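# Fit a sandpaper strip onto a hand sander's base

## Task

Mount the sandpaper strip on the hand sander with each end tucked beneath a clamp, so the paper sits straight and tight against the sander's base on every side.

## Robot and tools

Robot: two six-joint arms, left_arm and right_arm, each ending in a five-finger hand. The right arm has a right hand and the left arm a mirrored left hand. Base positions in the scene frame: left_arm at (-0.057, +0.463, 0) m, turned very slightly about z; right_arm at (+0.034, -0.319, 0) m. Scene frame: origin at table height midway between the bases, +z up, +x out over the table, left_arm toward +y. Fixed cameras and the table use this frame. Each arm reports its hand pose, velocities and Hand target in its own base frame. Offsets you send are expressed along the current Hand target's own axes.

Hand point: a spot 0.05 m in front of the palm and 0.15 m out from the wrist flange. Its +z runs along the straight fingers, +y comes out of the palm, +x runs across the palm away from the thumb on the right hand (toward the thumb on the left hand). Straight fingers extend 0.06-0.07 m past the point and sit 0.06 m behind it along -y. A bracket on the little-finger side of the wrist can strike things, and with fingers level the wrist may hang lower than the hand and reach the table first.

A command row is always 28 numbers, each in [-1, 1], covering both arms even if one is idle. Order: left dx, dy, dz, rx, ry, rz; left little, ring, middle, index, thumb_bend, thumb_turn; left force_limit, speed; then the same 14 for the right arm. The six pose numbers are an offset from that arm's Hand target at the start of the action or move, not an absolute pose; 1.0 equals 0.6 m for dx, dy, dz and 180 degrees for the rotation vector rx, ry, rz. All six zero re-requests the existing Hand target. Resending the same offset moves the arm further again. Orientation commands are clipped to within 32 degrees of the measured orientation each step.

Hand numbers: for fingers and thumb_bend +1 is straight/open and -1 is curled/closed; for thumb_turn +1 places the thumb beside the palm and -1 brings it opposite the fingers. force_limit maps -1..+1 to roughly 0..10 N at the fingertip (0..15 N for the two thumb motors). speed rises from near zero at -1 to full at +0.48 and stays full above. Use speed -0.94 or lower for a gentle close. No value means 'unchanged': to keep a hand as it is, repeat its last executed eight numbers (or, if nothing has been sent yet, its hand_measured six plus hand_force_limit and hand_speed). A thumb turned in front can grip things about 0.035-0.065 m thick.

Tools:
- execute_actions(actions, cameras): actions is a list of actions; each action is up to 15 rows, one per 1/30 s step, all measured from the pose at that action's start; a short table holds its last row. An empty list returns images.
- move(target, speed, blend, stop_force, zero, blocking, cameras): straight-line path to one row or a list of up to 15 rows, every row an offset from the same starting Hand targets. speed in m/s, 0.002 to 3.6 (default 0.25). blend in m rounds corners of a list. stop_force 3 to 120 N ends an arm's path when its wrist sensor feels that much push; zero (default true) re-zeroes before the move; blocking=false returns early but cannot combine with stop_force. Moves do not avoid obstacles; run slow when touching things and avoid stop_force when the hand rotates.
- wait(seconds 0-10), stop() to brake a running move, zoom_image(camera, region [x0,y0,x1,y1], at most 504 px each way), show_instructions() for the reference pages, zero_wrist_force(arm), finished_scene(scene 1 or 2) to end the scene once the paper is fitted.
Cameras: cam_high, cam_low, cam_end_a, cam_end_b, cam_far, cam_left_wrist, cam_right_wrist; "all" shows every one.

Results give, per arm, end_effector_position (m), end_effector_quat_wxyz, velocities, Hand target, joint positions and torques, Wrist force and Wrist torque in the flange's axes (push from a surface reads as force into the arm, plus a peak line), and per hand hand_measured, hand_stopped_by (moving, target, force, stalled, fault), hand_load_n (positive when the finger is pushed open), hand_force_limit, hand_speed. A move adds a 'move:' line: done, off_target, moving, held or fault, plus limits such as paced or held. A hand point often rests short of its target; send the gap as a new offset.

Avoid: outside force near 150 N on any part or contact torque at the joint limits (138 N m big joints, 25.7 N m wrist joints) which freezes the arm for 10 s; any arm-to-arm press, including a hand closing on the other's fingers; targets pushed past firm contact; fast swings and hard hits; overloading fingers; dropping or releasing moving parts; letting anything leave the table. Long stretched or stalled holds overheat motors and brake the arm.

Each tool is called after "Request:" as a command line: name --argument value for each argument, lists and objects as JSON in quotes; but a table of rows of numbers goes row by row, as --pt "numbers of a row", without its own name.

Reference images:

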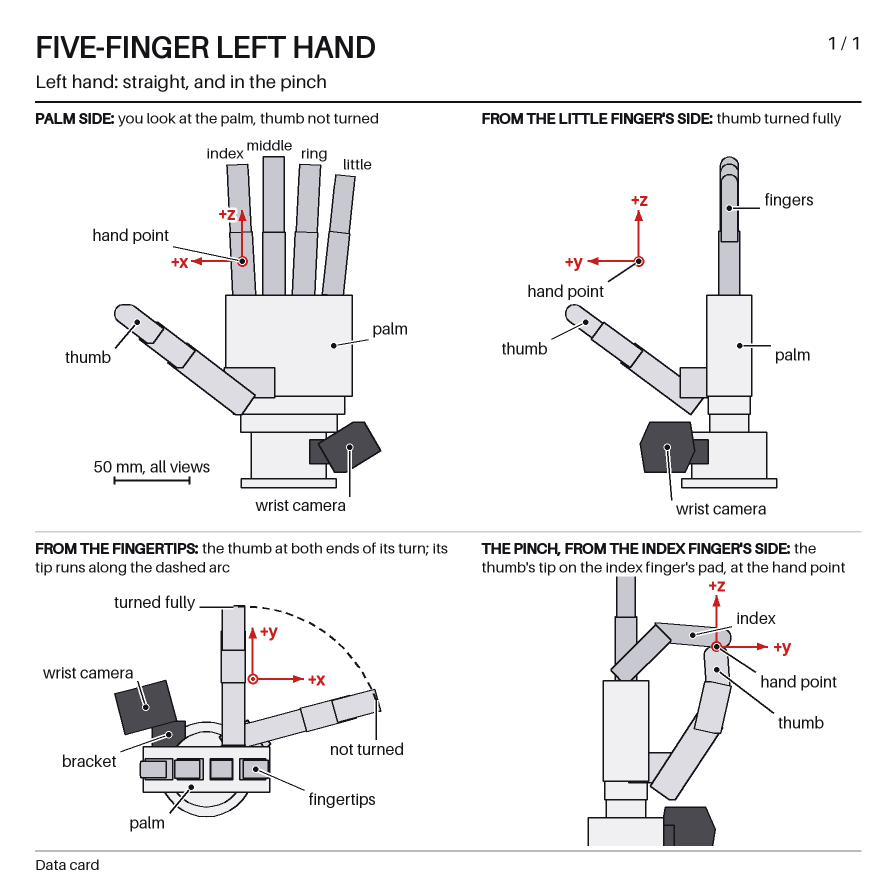

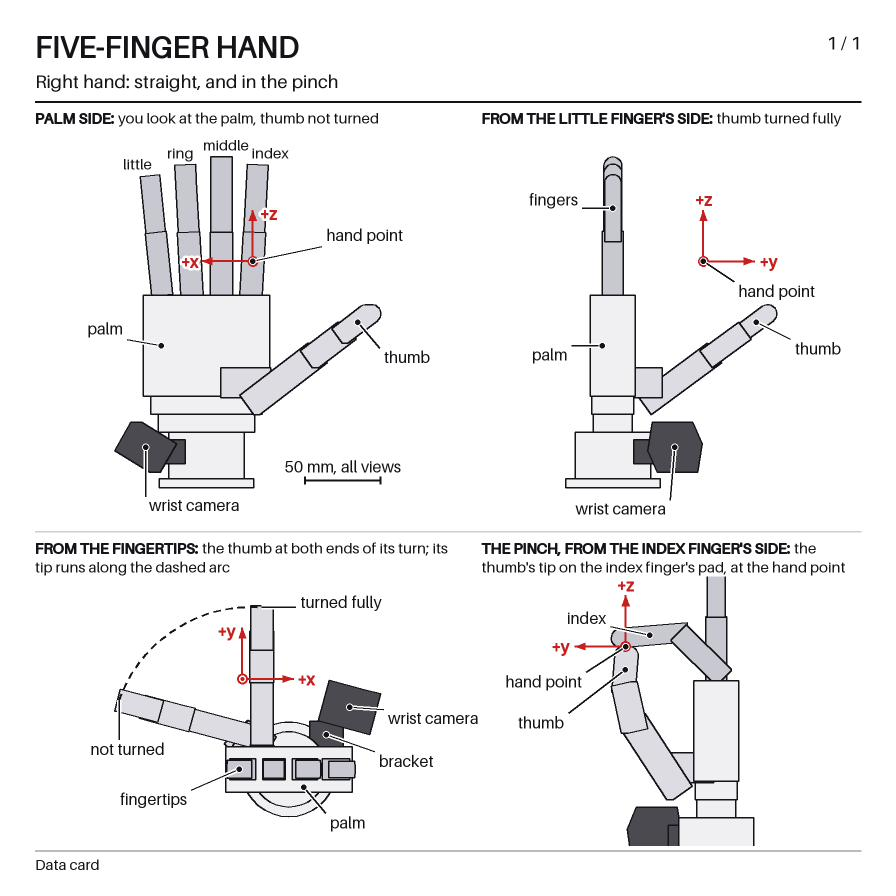

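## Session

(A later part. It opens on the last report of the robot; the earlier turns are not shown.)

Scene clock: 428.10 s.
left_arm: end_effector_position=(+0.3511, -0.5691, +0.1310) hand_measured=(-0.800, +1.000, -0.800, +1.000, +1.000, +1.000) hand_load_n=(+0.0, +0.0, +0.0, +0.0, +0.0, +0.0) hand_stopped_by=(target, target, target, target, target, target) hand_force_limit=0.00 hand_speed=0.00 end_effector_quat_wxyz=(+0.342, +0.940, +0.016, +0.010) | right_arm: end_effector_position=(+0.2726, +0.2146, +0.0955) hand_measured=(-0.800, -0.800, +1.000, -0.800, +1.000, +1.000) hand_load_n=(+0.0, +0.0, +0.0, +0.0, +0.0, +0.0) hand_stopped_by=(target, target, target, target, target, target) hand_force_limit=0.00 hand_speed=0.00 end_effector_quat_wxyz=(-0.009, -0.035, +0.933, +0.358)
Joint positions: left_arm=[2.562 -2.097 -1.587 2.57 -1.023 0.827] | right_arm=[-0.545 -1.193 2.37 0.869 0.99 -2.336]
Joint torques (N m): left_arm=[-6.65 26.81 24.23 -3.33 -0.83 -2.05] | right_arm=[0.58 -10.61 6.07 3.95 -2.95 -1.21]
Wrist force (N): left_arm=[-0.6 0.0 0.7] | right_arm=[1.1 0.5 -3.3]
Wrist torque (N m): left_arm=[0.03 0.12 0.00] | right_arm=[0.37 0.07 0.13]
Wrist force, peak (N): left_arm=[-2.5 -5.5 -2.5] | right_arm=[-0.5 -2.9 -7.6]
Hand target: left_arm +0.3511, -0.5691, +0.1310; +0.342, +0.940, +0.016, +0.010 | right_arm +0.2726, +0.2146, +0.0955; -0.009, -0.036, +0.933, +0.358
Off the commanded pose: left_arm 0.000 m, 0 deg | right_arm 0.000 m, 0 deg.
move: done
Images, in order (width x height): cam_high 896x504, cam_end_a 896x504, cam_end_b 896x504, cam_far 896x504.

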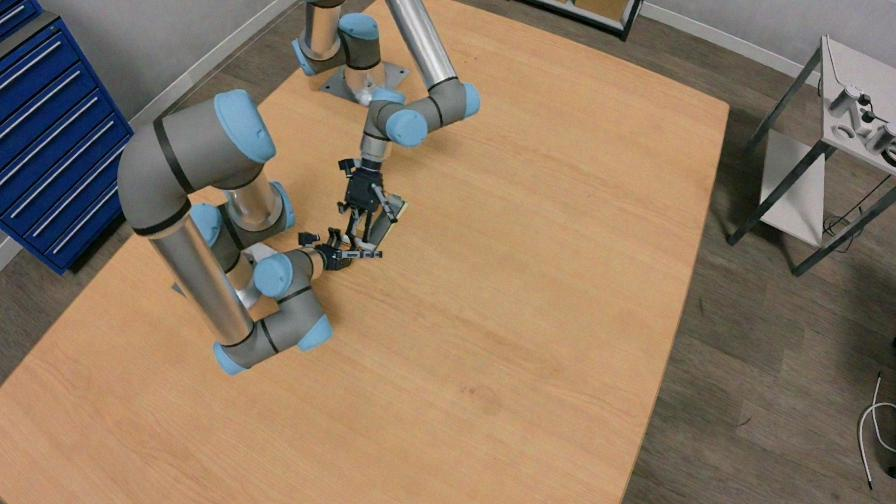

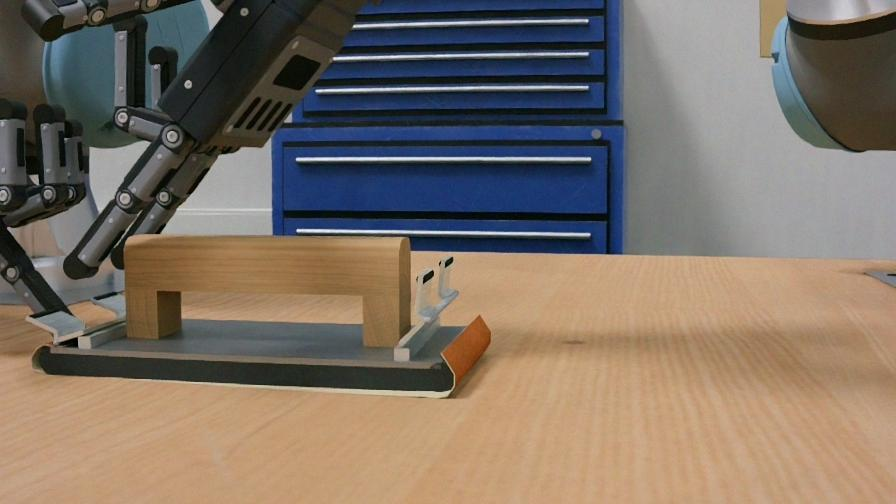

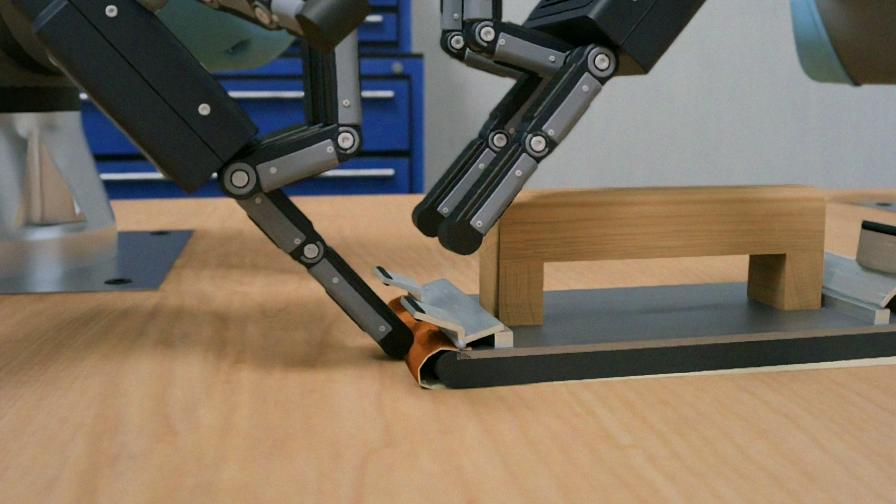

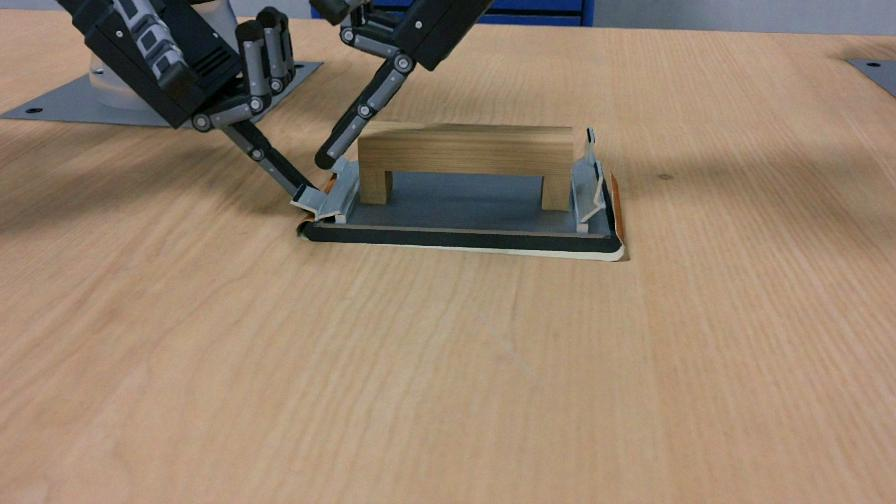

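Request:
move --pt "0.0007 0.0536 -0.0637 0 0 0 -0.8 1 -0.8 1 1 1 0 0 0 0 0 0 0 0 -0.8 -0.8 1 -0.8 1 1 0 0" --pt "-0.0062 -0.0515 -0.143 0 0 0 0.9 0.95 1 0.95 1 1 0 0 0 0 0 0 0 0 -0.8 -0.8 1 -0.8 1 1 0 0" --speed '[0.08,0.08]' --blend '[0.01,0]'

Request:
move --target '[-0.0004,-0.0321,0.0382,0,0,0,0.9,0.95,1,0.95,1,1,0,0,0,0,0,0,0,0,-0.8,-0.8,1,-0.8,1,1,0,0]' --speed 0.012 --stop_force 8 --cameras '["cam_end_b","cam_high","cam_far","cam_end_a"]'

Scene clock: 464.20 s.
left_arm: end_effector_position=(+0.3441, -0.4905, +0.1768) hand_measured=(+0.900, +0.950, +1.000, +0.950, +1.000, +1.000) hand_load_n=(+0.0, +0.0, +0.0, +0.0, +0.0, +0.0) hand_stopped_by=(target, target, target, target, target, target) hand_force_limit=0.00 hand_speed=0.00 end_effector_quat_wxyz=(+0.342, +0.940, +0.016, +0.010) | right_arm: end_effector_position=(+0.2726, +0.2146, +0.0955) hand_measured=(-0.800, -0.800, +1.000, -0.800, +1.000, +1.000) hand_load_n=(+0.0, +0.0, +0.0, +0.0, +0.0, +0.0) hand_stopped_by=(target, target, target, target, target, target) hand_force_limit=0.00 hand_speed=0.00 end_effector_quat_wxyz=(-0.009, -0.036, +0.933, +0.358)
Joint positions: left_arm=[2.715 -1.927 -1.736 2.458 -0.961 0.995] | right_arm=[-0.545 -1.193 2.37 0.869 0.99 -2.336]
Joint torques (N m): left_arm=[9.08 35.74 8.06 -3.35 1.46 1.35] | right_arm=[12.19 -24.88 4.63 0.49 -2.86 -1.21]
Wrist force (N): left_arm=[-0.3 -0.4 0.5] | right_arm=[1.0 0.4 -3.3]
Wrist torque (N m): left_arm=[-0.02 0.08 -0.10] | right_arm=[0.39 0.08 0.13]
Wrist force, peak (N): left_arm=[-0.4 -0.7 1.3] | right_arm=[0.9 0.7 -3.8]
Hand target: left_arm +0.3441, -0.4905, +0.1769; +0.342, +0.940, +0.016, +0.010 | right_arm +0.2726, +0.2146, +0.0955; -0.009, -0.036, +0.933, +0.358
Off the commanded pose: left_arm 0.000 m, 0 deg | right_arm 0.000 m, 0 deg.
move: done

Scene clock: 467.43 s.
left_arm: end_effector_position=(+0.3442, -0.4904, +0.1522) hand_measured=(+0.900, +0.950, +1.000, +0.950, +1.000, +1.000) hand_load_n=(+0.0, +0.0, -2.0, +0.0, +0.0, +0.0) hand_stopped_by=(target, target, target, target, target, target) hand_force_limit=0.00 hand_speed=0.00 end_effector_quat_wxyz=(+0.342, +0.940, +0.016, +0.010) | right_arm: end_effector_position=(+0.2726, +0.2146, +0.0955) hand_measured=(-0.800, -0.800, +1.000, -0.800, +1.000, +1.000) hand_load_n=(+0.0, +0.0, +0.0, +0.0, +0.0, +0.0) hand_stopped_by=(target, target, target, target, target, target) hand_force_limit=0.00 hand_speed=0.00 end_effector_quat_wxyz=(-0.009, -0.036, +0.933, +0.358)
Joint positions: left_arm=[2.715 -1.958 -1.765 2.517 -0.961 0.995] | right_arm=[-0.545 -1.193 2.37 0.869 0.99 -2.336]
Joint torques (N m): left_arm=[-1.43 32.78 22.57 -3.15 -1.1 1.14] | right_arm=[13.01 -30.77 4.05 0.44 -2.88 -1.1]
Wrist force (N): left_arm=[-0.6 2.2 -8.3] | right_arm=[0.9 0.4 -3.4]
Wrist torque (N m): left_arm=[0.48 -0.08 -0.16] | right_arm=[0.41 0.09 0.14]
Wrist force, peak (N): left_arm=[-0.6 3.9 -16.5] | right_arm=[1.1 0.9 -3.8]
Hand target: left_arm +0.3441, -0.4904, +0.1522; +0.342, +0.940, +0.016, +0.010 (not the last commanded pose) | right_arm +0.2726, +0.2146, +0.0955; -0.009, -0.036, +0.933, +0.358
Off the commanded pose: left_arm 0.005 m, 0 deg | right_arm 0.000 m, 0 deg.
move: contact (left_arm)
Images, in order (width x height): cam_high 896x504, cam_end_a 896x504, cam_end_b 896x504, cam_far 896x504.

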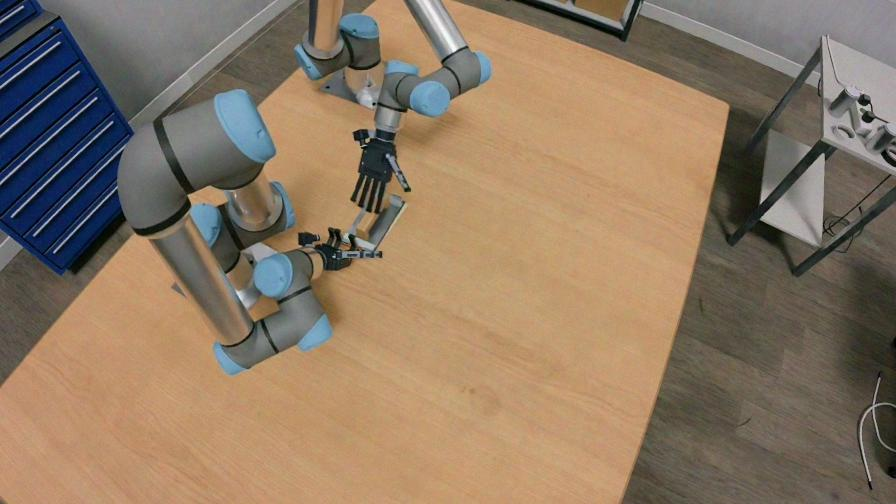

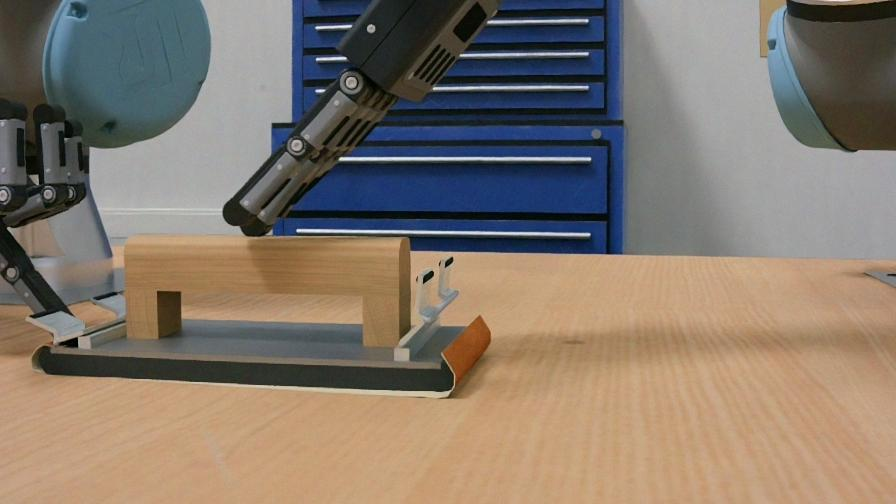

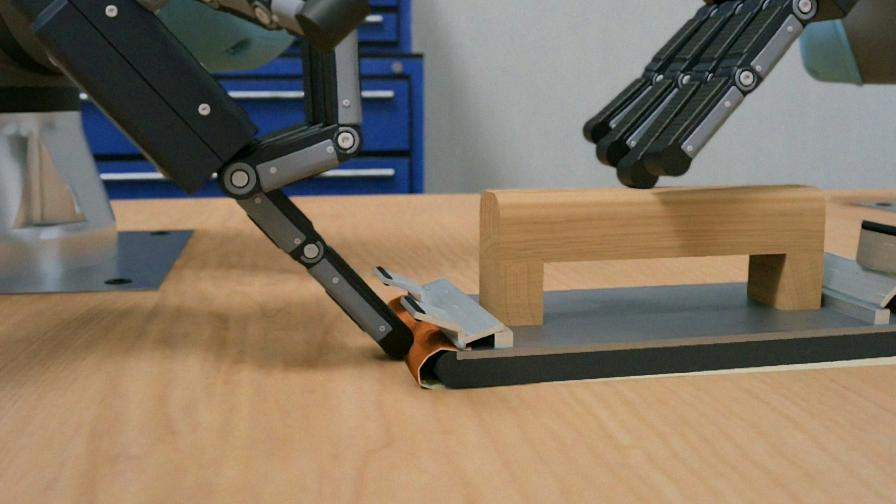

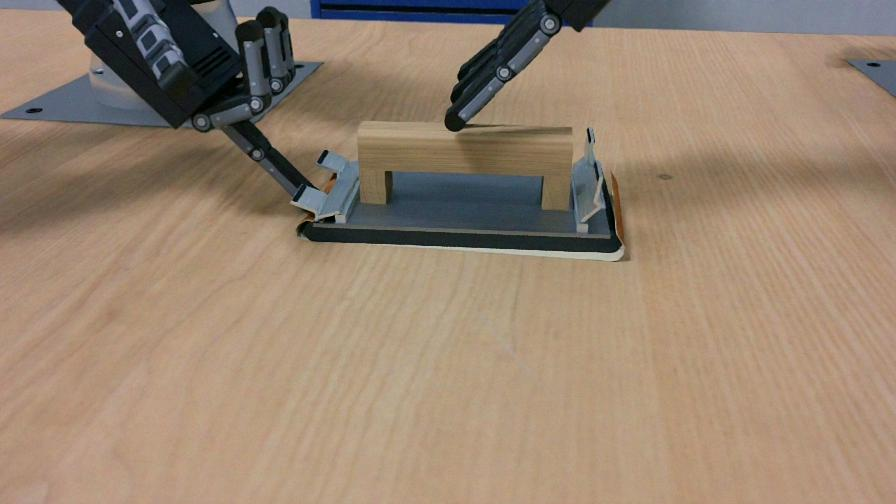

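Request:
zoom_image --camera "cam_far" --region '[260, 90, 660, 290]'

Request:
zoom_image --camera "cam_high" --region '[325, 190, 425, 265]'

Request:
zoom_image --camera "cam_end_b" --region '[370, 240, 520, 400]'

Scaled by 1.260 from the camera's 896x504 image, which has a finer 1280x720 frame.

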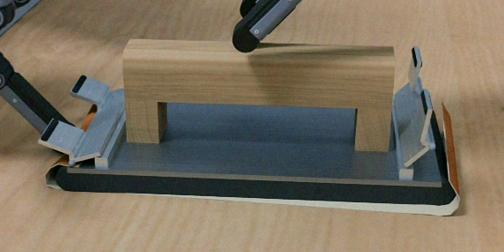

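Scaled by 5.040 from the camera's 896x504 image, which has a finer 1280x720 frame.

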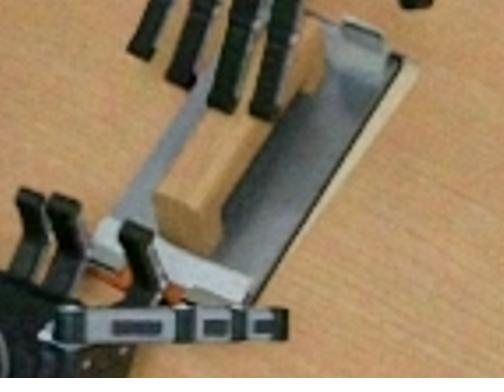

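Scaled by 3.150 from the camera's 896x504 image, which has a finer 1280x720 frame.

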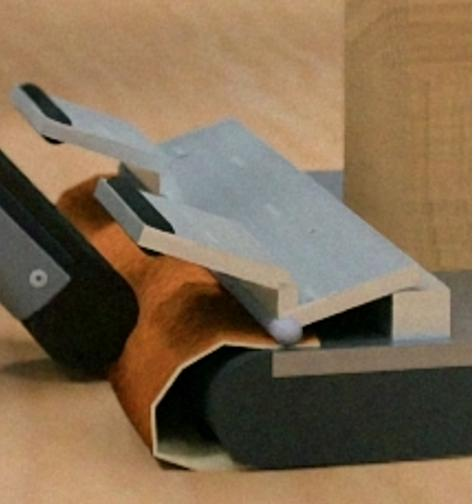

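Request:
move --pt "0 0 0 0 0 0 0.9 0.95 1 0.95 1 1 0 0 0.0036 -0.0371 -0.0334 0 0 0 -0.8 -0.8 1 -0.8 1 1 0 0" --pt "0 0 0 0 0 0 0.9 0.95 1 0.95 1 1 0 0 0.0019 -0.0521 -0.0917 0 0 0 -0.8 0.88 -0.8 0.88 1 1 0 0" --pt "0 0 0 0 0 0 0.9 0.95 1 0.95 1 1 0 0 0.0017 -0.0502 -0.0469 0 0 0 -0.8 0.88 -0.8 0.88 1 1 0 0" --pt "0 0 0 0 0 0 0.9 0.95 1 0.95 1 1 0 0 -0.0037 -0.0134 -0.012 0 0 0 -0.8 0.88 -0.8 0.88 1 1 0 0" --speed '[0.05,0.06,0.06,0.04]' --blend '[0.004,0,0.004,0]' --cameras '["cam_end_b","cam_high","cam_far"]'

Request:
zoom_image --camera "cam_high" --region '[325, 190, 425, 265]'

Request:
zoom_image --camera "cam_end_b" --region '[350, 240, 550, 400]'

Scene clock: 488.67 s.
left_arm: end_effector_position=(+0.3441, -0.4904, +0.1522) hand_measured=(+0.900, +0.950, +1.000, +0.950, +1.000, +1.000) hand_load_n=(+0.5, +0.0, -2.5, +0.0, -0.5, +0.0) hand_stopped_by=(target, target, target, target, target, target) hand_force_limit=0.00 hand_speed=0.00 end_effector_quat_wxyz=(+0.342, +0.940, +0.016, +0.010) | right_arm: end_effector_position=(+0.2756, +0.2039, +0.0955) hand_measured=(-0.800, +0.880, -0.800, +0.880, +1.000, +1.000) hand_load_n=(+0.0, +0.0, +0.0, +0.0, -0.5, +0.0) hand_stopped_by=(target, target, target, target, target, target) hand_force_limit=0.00 hand_speed=0.00 end_effector_quat_wxyz=(-0.009, -0.036, +0.933, +0.358)
Joint positions: left_arm=[2.715 -1.958 -1.765 2.517 -0.961 0.995] | right_arm=[-0.579 -1.184 2.363 0.887 1.005 -2.372]
Joint torques (N m): left_arm=[-6.51 33.07 22.38 -3.23 -1.02 -1.13] | right_arm=[12.48 -32.82 -16.64 0.37 -2.59 1.27]
Wrist force (N): left_arm=[-0.5 2.3 -8.3] | right_arm=[0.0 1.1 -0.1]
Wrist torque (N m): left_arm=[0.47 -0.10 -0.16] | right_arm=[0.15 -0.02 -0.05]
Wrist force, peak (N): left_arm=[-0.6 2.3 -8.7] | right_arm=[1.0 0.2 -3.8]
Hand target: left_arm +0.3441, -0.4904, +0.1522; +0.342, +0.940, +0.016, +0.010 | right_arm +0.2756, +0.2040, +0.0955; -0.009, -0.036, +0.933, +0.358
Off the commanded pose: left_arm 0.000 m, 0 deg | right_arm 0.000 m, 0 deg.
move: done
Images, in order (width x height): cam_high 896x504, cam_end_b 896x504, cam_far 896x504.

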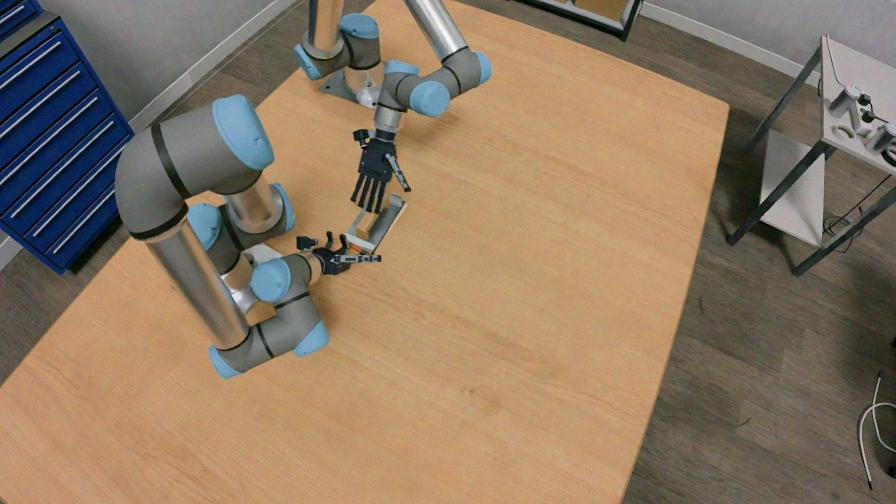

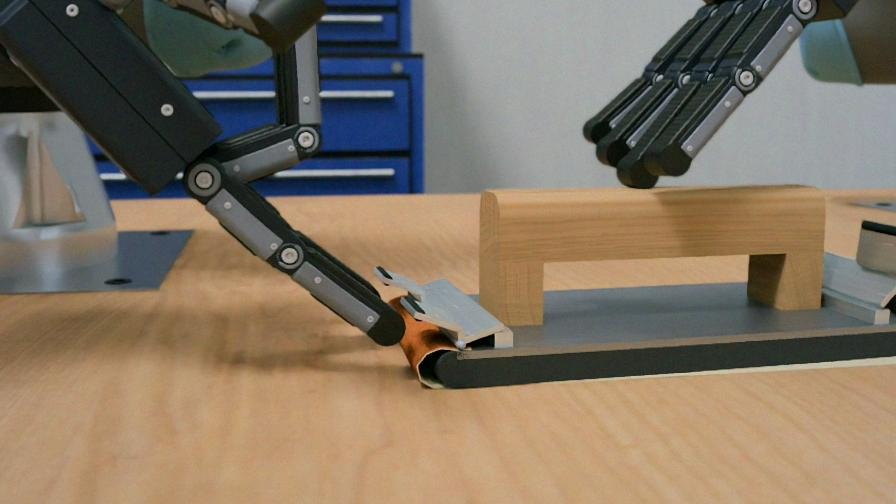

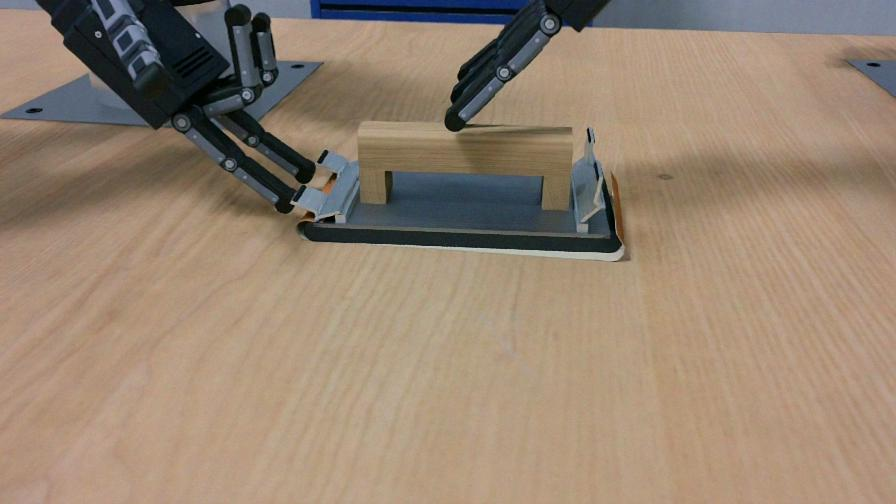

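Scaled by 5.040 from the camera's 896x504 image, which has a finer 1280x720 frame.

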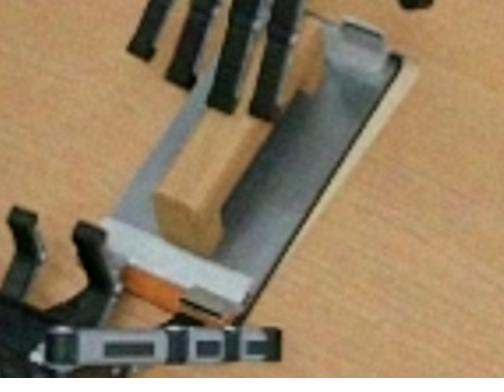

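Scaled by 2.520 from the camera's 896x504 image, which has a finer 1280x720 frame.

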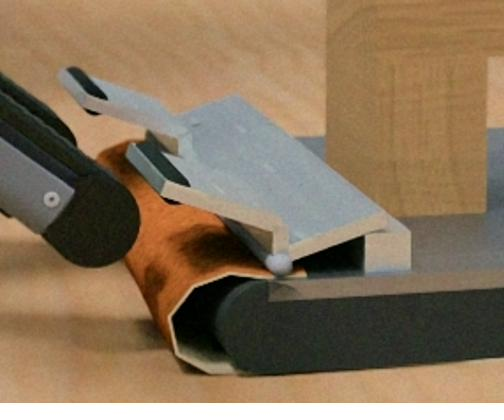

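Request:
move --target '[0,0,0,0,0,0,0.9,0.95,1,0.95,1,1,0,0,0,0.016,0,0,0,0,-0.8,0.88,-0.8,0.88,1,1,0,0]' --speed 0.015 --stop_force 15 --cameras '["cam_end_b","cam_far"]'

Request:
zoom_image --camera "cam_end_b" --region '[350, 240, 550, 400]'

Scene clock: 494.90 s.
left_arm: end_effector_position=(+0.3442, -0.4904, +0.1522) hand_measured=(+0.900, +0.950, +1.000, +0.950, +1.000, +1.000) hand_load_n=(+0.0, +0.0, +0.0, +0.0, +0.0, +0.0) hand_stopped_by=(target, target, target, target, target, target) hand_force_limit=0.00 hand_speed=0.00 end_effector_quat_wxyz=(+0.342, +0.940, +0.016, +0.010) | right_arm: end_effector_position=(+0.2753, +0.2076, +0.0988) hand_measured=(-0.800, +0.880, -0.800, +0.882, +1.000, +1.000) hand_load_n=(+0.0, +3.5, +0.0, +12.0, +0.0, +0.0) hand_stopped_by=(target, target, target, target, target, target) hand_force_limit=0.00 hand_speed=0.00 end_effector_quat_wxyz=(-0.009, -0.036, +0.933, +0.358)
Joint positions: left_arm=[2.715 -1.958 -1.765 2.517 -0.961 0.995] | right_arm=[-0.565 -1.196 2.362 0.892 0.999 -2.358]
Joint torques (N m): left_arm=[-7.04 23.02 21.92 0.91 1.52 -1.05] | right_arm=[-10.07 -8.56 8.11 3.07 -1.19 -1.55]
Wrist force (N): left_arm=[-1.6 0.3 -16.3] | right_arm=[-0.2 -10.6 -1.0]
Wrist torque (N m): left_arm=[1.06 -0.32 -0.19] | right_arm=[0.72 -0.04 0.00]
Wrist force, peak (N): left_arm=[-1.7 -0.2 -17.3] | right_arm=[-1.6 -16.4 -5.8]
Hand target: left_arm +0.3441, -0.4904, +0.1522; +0.342, +0.940, +0.016, +0.010 | right_arm +0.2753, +0.2076, +0.0988; -0.009, -0.036, +0.933, +0.358 (not the last commanded pose)
Off the commanded pose: left_arm 0.000 m, 0 deg | right_arm 0.005 m, 0 deg.
move: contact (right_arm)
Images, in order (width x height): cam_end_b 896x504, cam_far 896x504.

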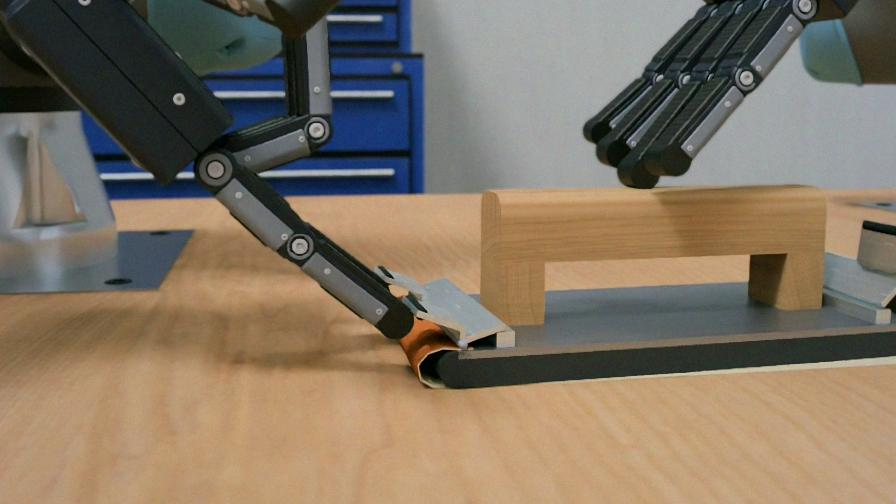

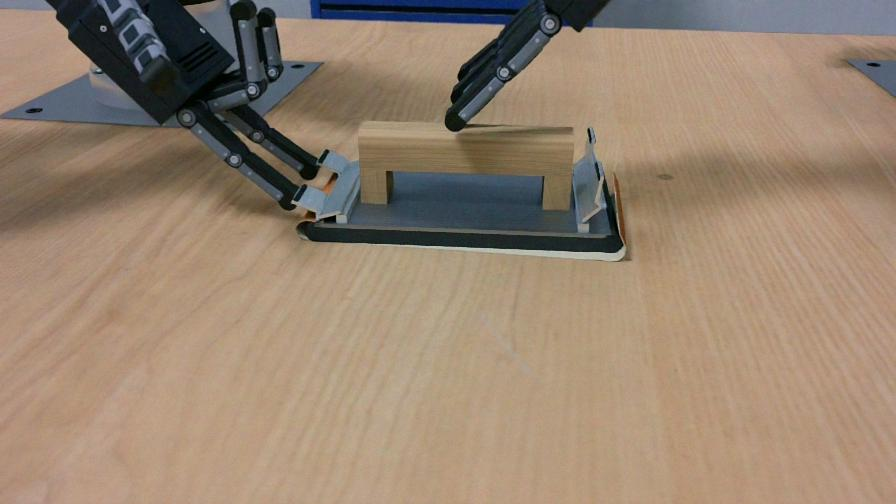

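Scaled by 2.520 from the camera's 896x504 image, which has a finer 1280x720 frame.

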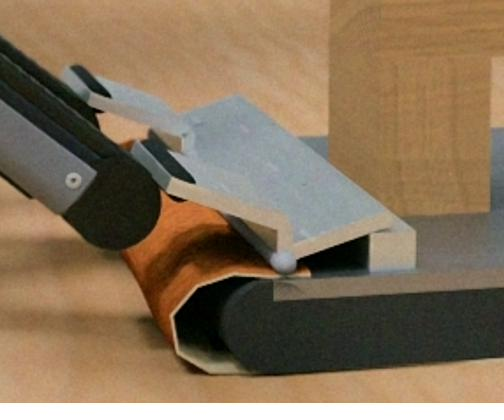

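Request:
move --target '[0,0,0,0,0,0,0.9,0.95,1,0.95,1,1,0,0,0,0.0133,-0.004,0,0,0,-0.8,0.83,-0.8,0.88,1,1,0,0]' --speed 0.015 --stop_force 15 --cameras '["cam_end_b","cam_far"]'

Request:
zoom_image --camera "cam_end_b" --region '[350, 240, 550, 400]'

Scene clock: 504.10 s.
left_arm: end_effector_position=(+0.3442, -0.4904, +0.1522) hand_measured=(+0.900, +0.950, +1.000, +0.950, +1.000, +1.000) hand_load_n=(+0.5, +0.0, +0.5, +0.0, +0.0, +0.0) hand_stopped_by=(target, target, target, target, target, target) hand_force_limit=0.00 hand_speed=0.00 end_effector_quat_wxyz=(+0.342, +0.940, +0.016, +0.010) | right_arm: end_effector_position=(+0.2749, +0.2119, +0.1059) hand_measured=(-0.800, +0.858, -0.800, +0.882, +1.000, +1.000) hand_load_n=(+0.0, +13.5, +0.0, +6.5, +0.0, +0.0) hand_stopped_by=(target, force, target, target, target, target) hand_force_limit=0.00 hand_speed=0.00 end_effector_quat_wxyz=(-0.009, -0.036, +0.933, +0.358)
Joint positions: left_arm=[2.715 -1.958 -1.765 2.517 -0.961 0.995] | right_arm=[-0.55 -1.221 2.36 0.91 0.992 -2.341]
Joint torques (N m): left_arm=[-5.66 20.39 17.19 -0.03 1.59 -1.06] | right_arm=[15.88 -31.3 -12.73 8.5 -5.89 1.33]
Wrist force (N): left_arm=[-0.9 -0.1 -15.6] | right_arm=[0.0 -15.1 -6.3]
Wrist torque (N m): left_arm=[1.01 -0.24 -0.13] | right_arm=[1.15 -0.06 -0.47]
Wrist force, peak (N): left_arm=[-1.5 -0.5 -23.3] | right_arm=[-0.3 -23.5 -5.2]
Hand target: left_arm +0.3441, -0.4904, +0.1522; +0.342, +0.940, +0.016, +0.010 | right_arm +0.2749, +0.2119, +0.1059; -0.009, -0.036, +0.933, +0.358
Off the commanded pose: left_arm 0.000 m, 0 deg | right_arm 0.000 m, 0 deg.
move: done
Images, in order (width x height): cam_end_b 896x504, cam_far 896x504.

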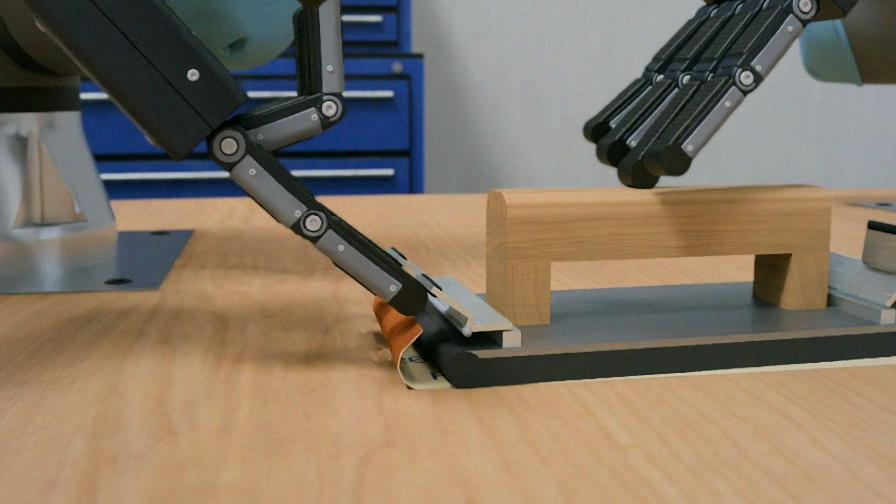

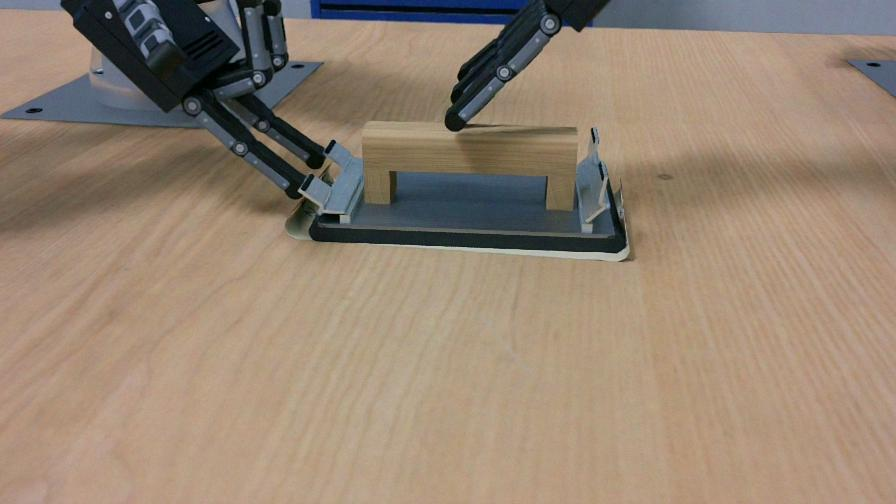

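Scaled by 2.520 from the camera's 896x504 image, which has a finer 1280x720 frame.

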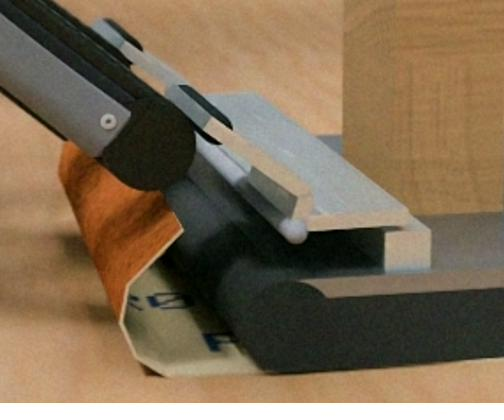

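Request:
move --target '[0,0,0,0,0,0,0.9,0.95,1,0.95,1,1,0,0,-0.0009,0.023,-0.0107,0,0,0,-0.8,0.83,-0.8,0.88,1,1,0,0]' --speed 0.02 --stop_force 15 --cameras '["cam_end_b","cam_far"]'

Request:
zoom_image --camera "cam_end_b" --region '[350, 240, 550, 400]'

Scene clock: 512.63 s.
left_arm: end_effector_position=(+0.3441, -0.4904, +0.1522) hand_measured=(+0.900, +0.950, +1.000, +0.950, +1.000, +1.000) hand_load_n=(+0.0, +0.0, -0.5, +0.0, +0.0, +0.0) hand_stopped_by=(target, target, target, target, target, target) hand_force_limit=0.00 hand_speed=0.00 end_effector_quat_wxyz=(+0.342, +0.940, +0.016, +0.010) | right_arm: end_effector_position=(+0.2749, +0.2179, +0.1199) hand_measured=(-0.800, +0.856, -0.800, +0.880, +1.000, +1.000) hand_load_n=(+0.0, +1.0, +0.0, +3.0, +0.0, +0.0) hand_stopped_by=(target, force, target, target, target, target) hand_force_limit=0.00 hand_speed=0.00 end_effector_quat_wxyz=(-0.009, -0.036, +0.933, +0.358)
Joint positions: left_arm=[2.715 -1.958 -1.765 2.517 -0.961 0.995] | right_arm=[-0.526 -1.265 2.351 0.949 0.981 -2.317]
Joint torques (N m): left_arm=[-6.39 20.17 3.55 -2.17 1.4 -1.06] | right_arm=[12.74 -31.42 -17.65 5.93 -3.33 1.38]
Wrist force (N): left_arm=[-1.0 0.9 -12.3] | right_arm=[0.9 -3.1 -2.3]
Wrist torque (N m): left_arm=[0.76 -0.20 -0.17] | right_arm=[0.26 -0.08 -0.05]
Wrist force, peak (N): left_arm=[-0.9 -0.2 -15.7] | right_arm=[-0.3 -15.2 -6.4]
Hand target: left_arm +0.3441, -0.4904, +0.1522; +0.342, +0.940, +0.016, +0.010 | right_arm +0.2749, +0.2179, +0.1199; -0.009, -0.036, +0.933, +0.358
Off the commanded pose: left_arm 0.000 m, 0 deg | right_arm 0.000 m, 0 deg.
move: done
Images, in order (width x height): cam_end_b 896x504, cam_far 896x504.

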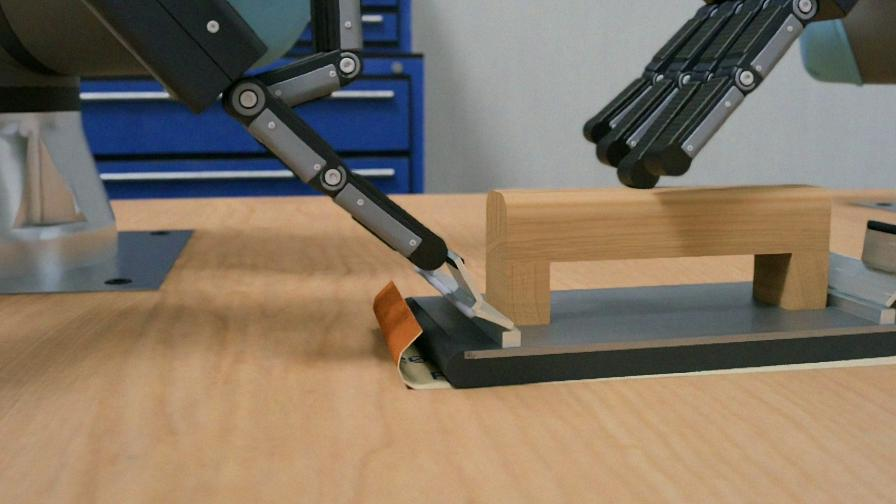

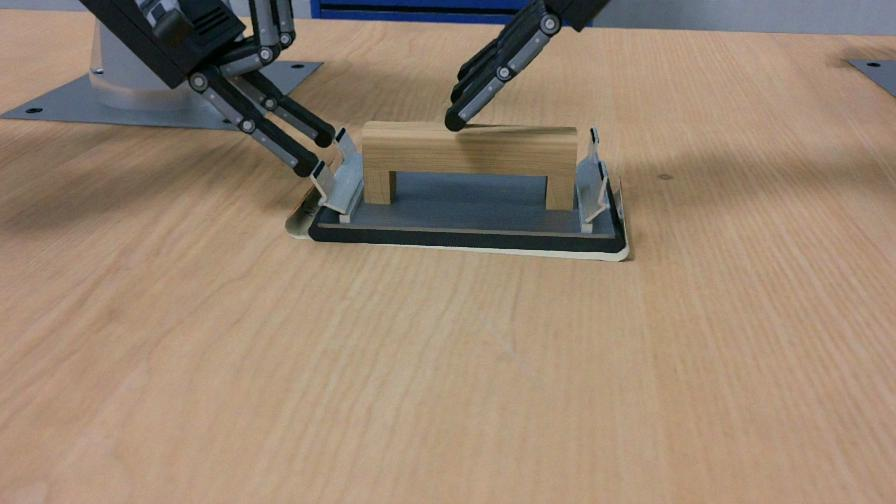

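Scaled by 2.520 from the camera's 896x504 image, which has a finer 1280x720 frame.

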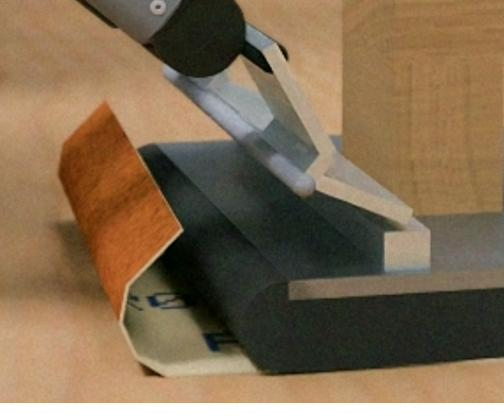

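Request:
move --target '[0,0,0,0,0,0,0.9,0.95,1,0.95,1,1,0,0,-0.001,0.0143,0.0039,0,0,0,-0.8,0.83,-0.8,0.88,1,1,0,0]' --speed 0.02 --stop_force 8 --cameras '["cam_end_b"]'

Request:
zoom_image --camera "cam_end_b" --region '[350, 240, 550, 400]'

Scene clock: 519.07 s.
left_arm: end_effector_position=(+0.3441, -0.4904, +0.1522) hand_measured=(+0.900, +0.950, +1.000, +0.950, +1.000, +1.000) hand_load_n=(+0.0, +0.0, -1.5, +0.5, +0.0, +0.0) hand_stopped_by=(target, target, target, target, target, target) hand_force_limit=0.00 hand_speed=0.00 end_effector_quat_wxyz=(+0.342, +0.940, +0.016, +0.010) | right_arm: end_effector_position=(+0.2749, +0.2259, +0.1239) hand_measured=(-0.800, +0.856, -0.800, +0.880, +1.000, +1.000) hand_load_n=(+0.0, +0.0, +0.0, +0.0, -0.5, +0.0) hand_stopped_by=(target, force, target, target, target, target) hand_force_limit=0.00 hand_speed=0.00 end_effector_quat_wxyz=(-0.009, -0.036, +0.933, +0.358)
Joint positions: left_arm=[2.715 -1.958 -1.765 2.517 -0.961 0.995] | right_arm=[-0.495 -1.28 2.346 0.95 0.968 -2.283]
Joint torques (N m): left_arm=[-5.13 20.96 4.04 -2.21 0.19 -1.02] | right_arm=[11.76 -31.15 -19.23 5.47 -2.7 1.44]
Wrist force (N): left_arm=[-0.9 1.7 -8.3] | right_arm=[1.4 0.3 0.0]
Wrist torque (N m): left_arm=[0.49 -0.12 -0.17] | right_arm=[0.04 -0.19 0.03]
Wrist force, peak (N): left_arm=[-1.2 1.0 -12.6] | right_arm=[1.4 -1.0 -5.5]
Hand target: left_arm +0.3441, -0.4904, +0.1522; +0.342, +0.940, +0.016, +0.010 | right_arm +0.2749, +0.2259, +0.1239; -0.009, -0.036, +0.933, +0.358
Off the commanded pose: left_arm 0.000 m, 0 deg | right_arm 0.000 m, 0 deg.
move: done
Images, in order (width x height): cam_end_b 896x504.

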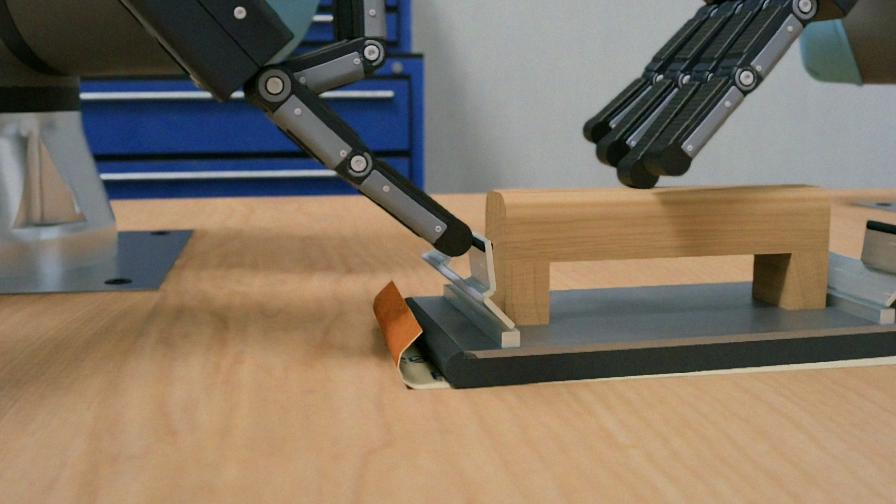

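Scaled by 2.520 from the camera's 896x504 image, which has a finer 1280x720 frame.

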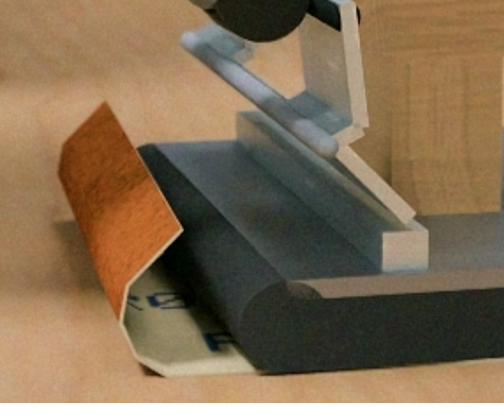

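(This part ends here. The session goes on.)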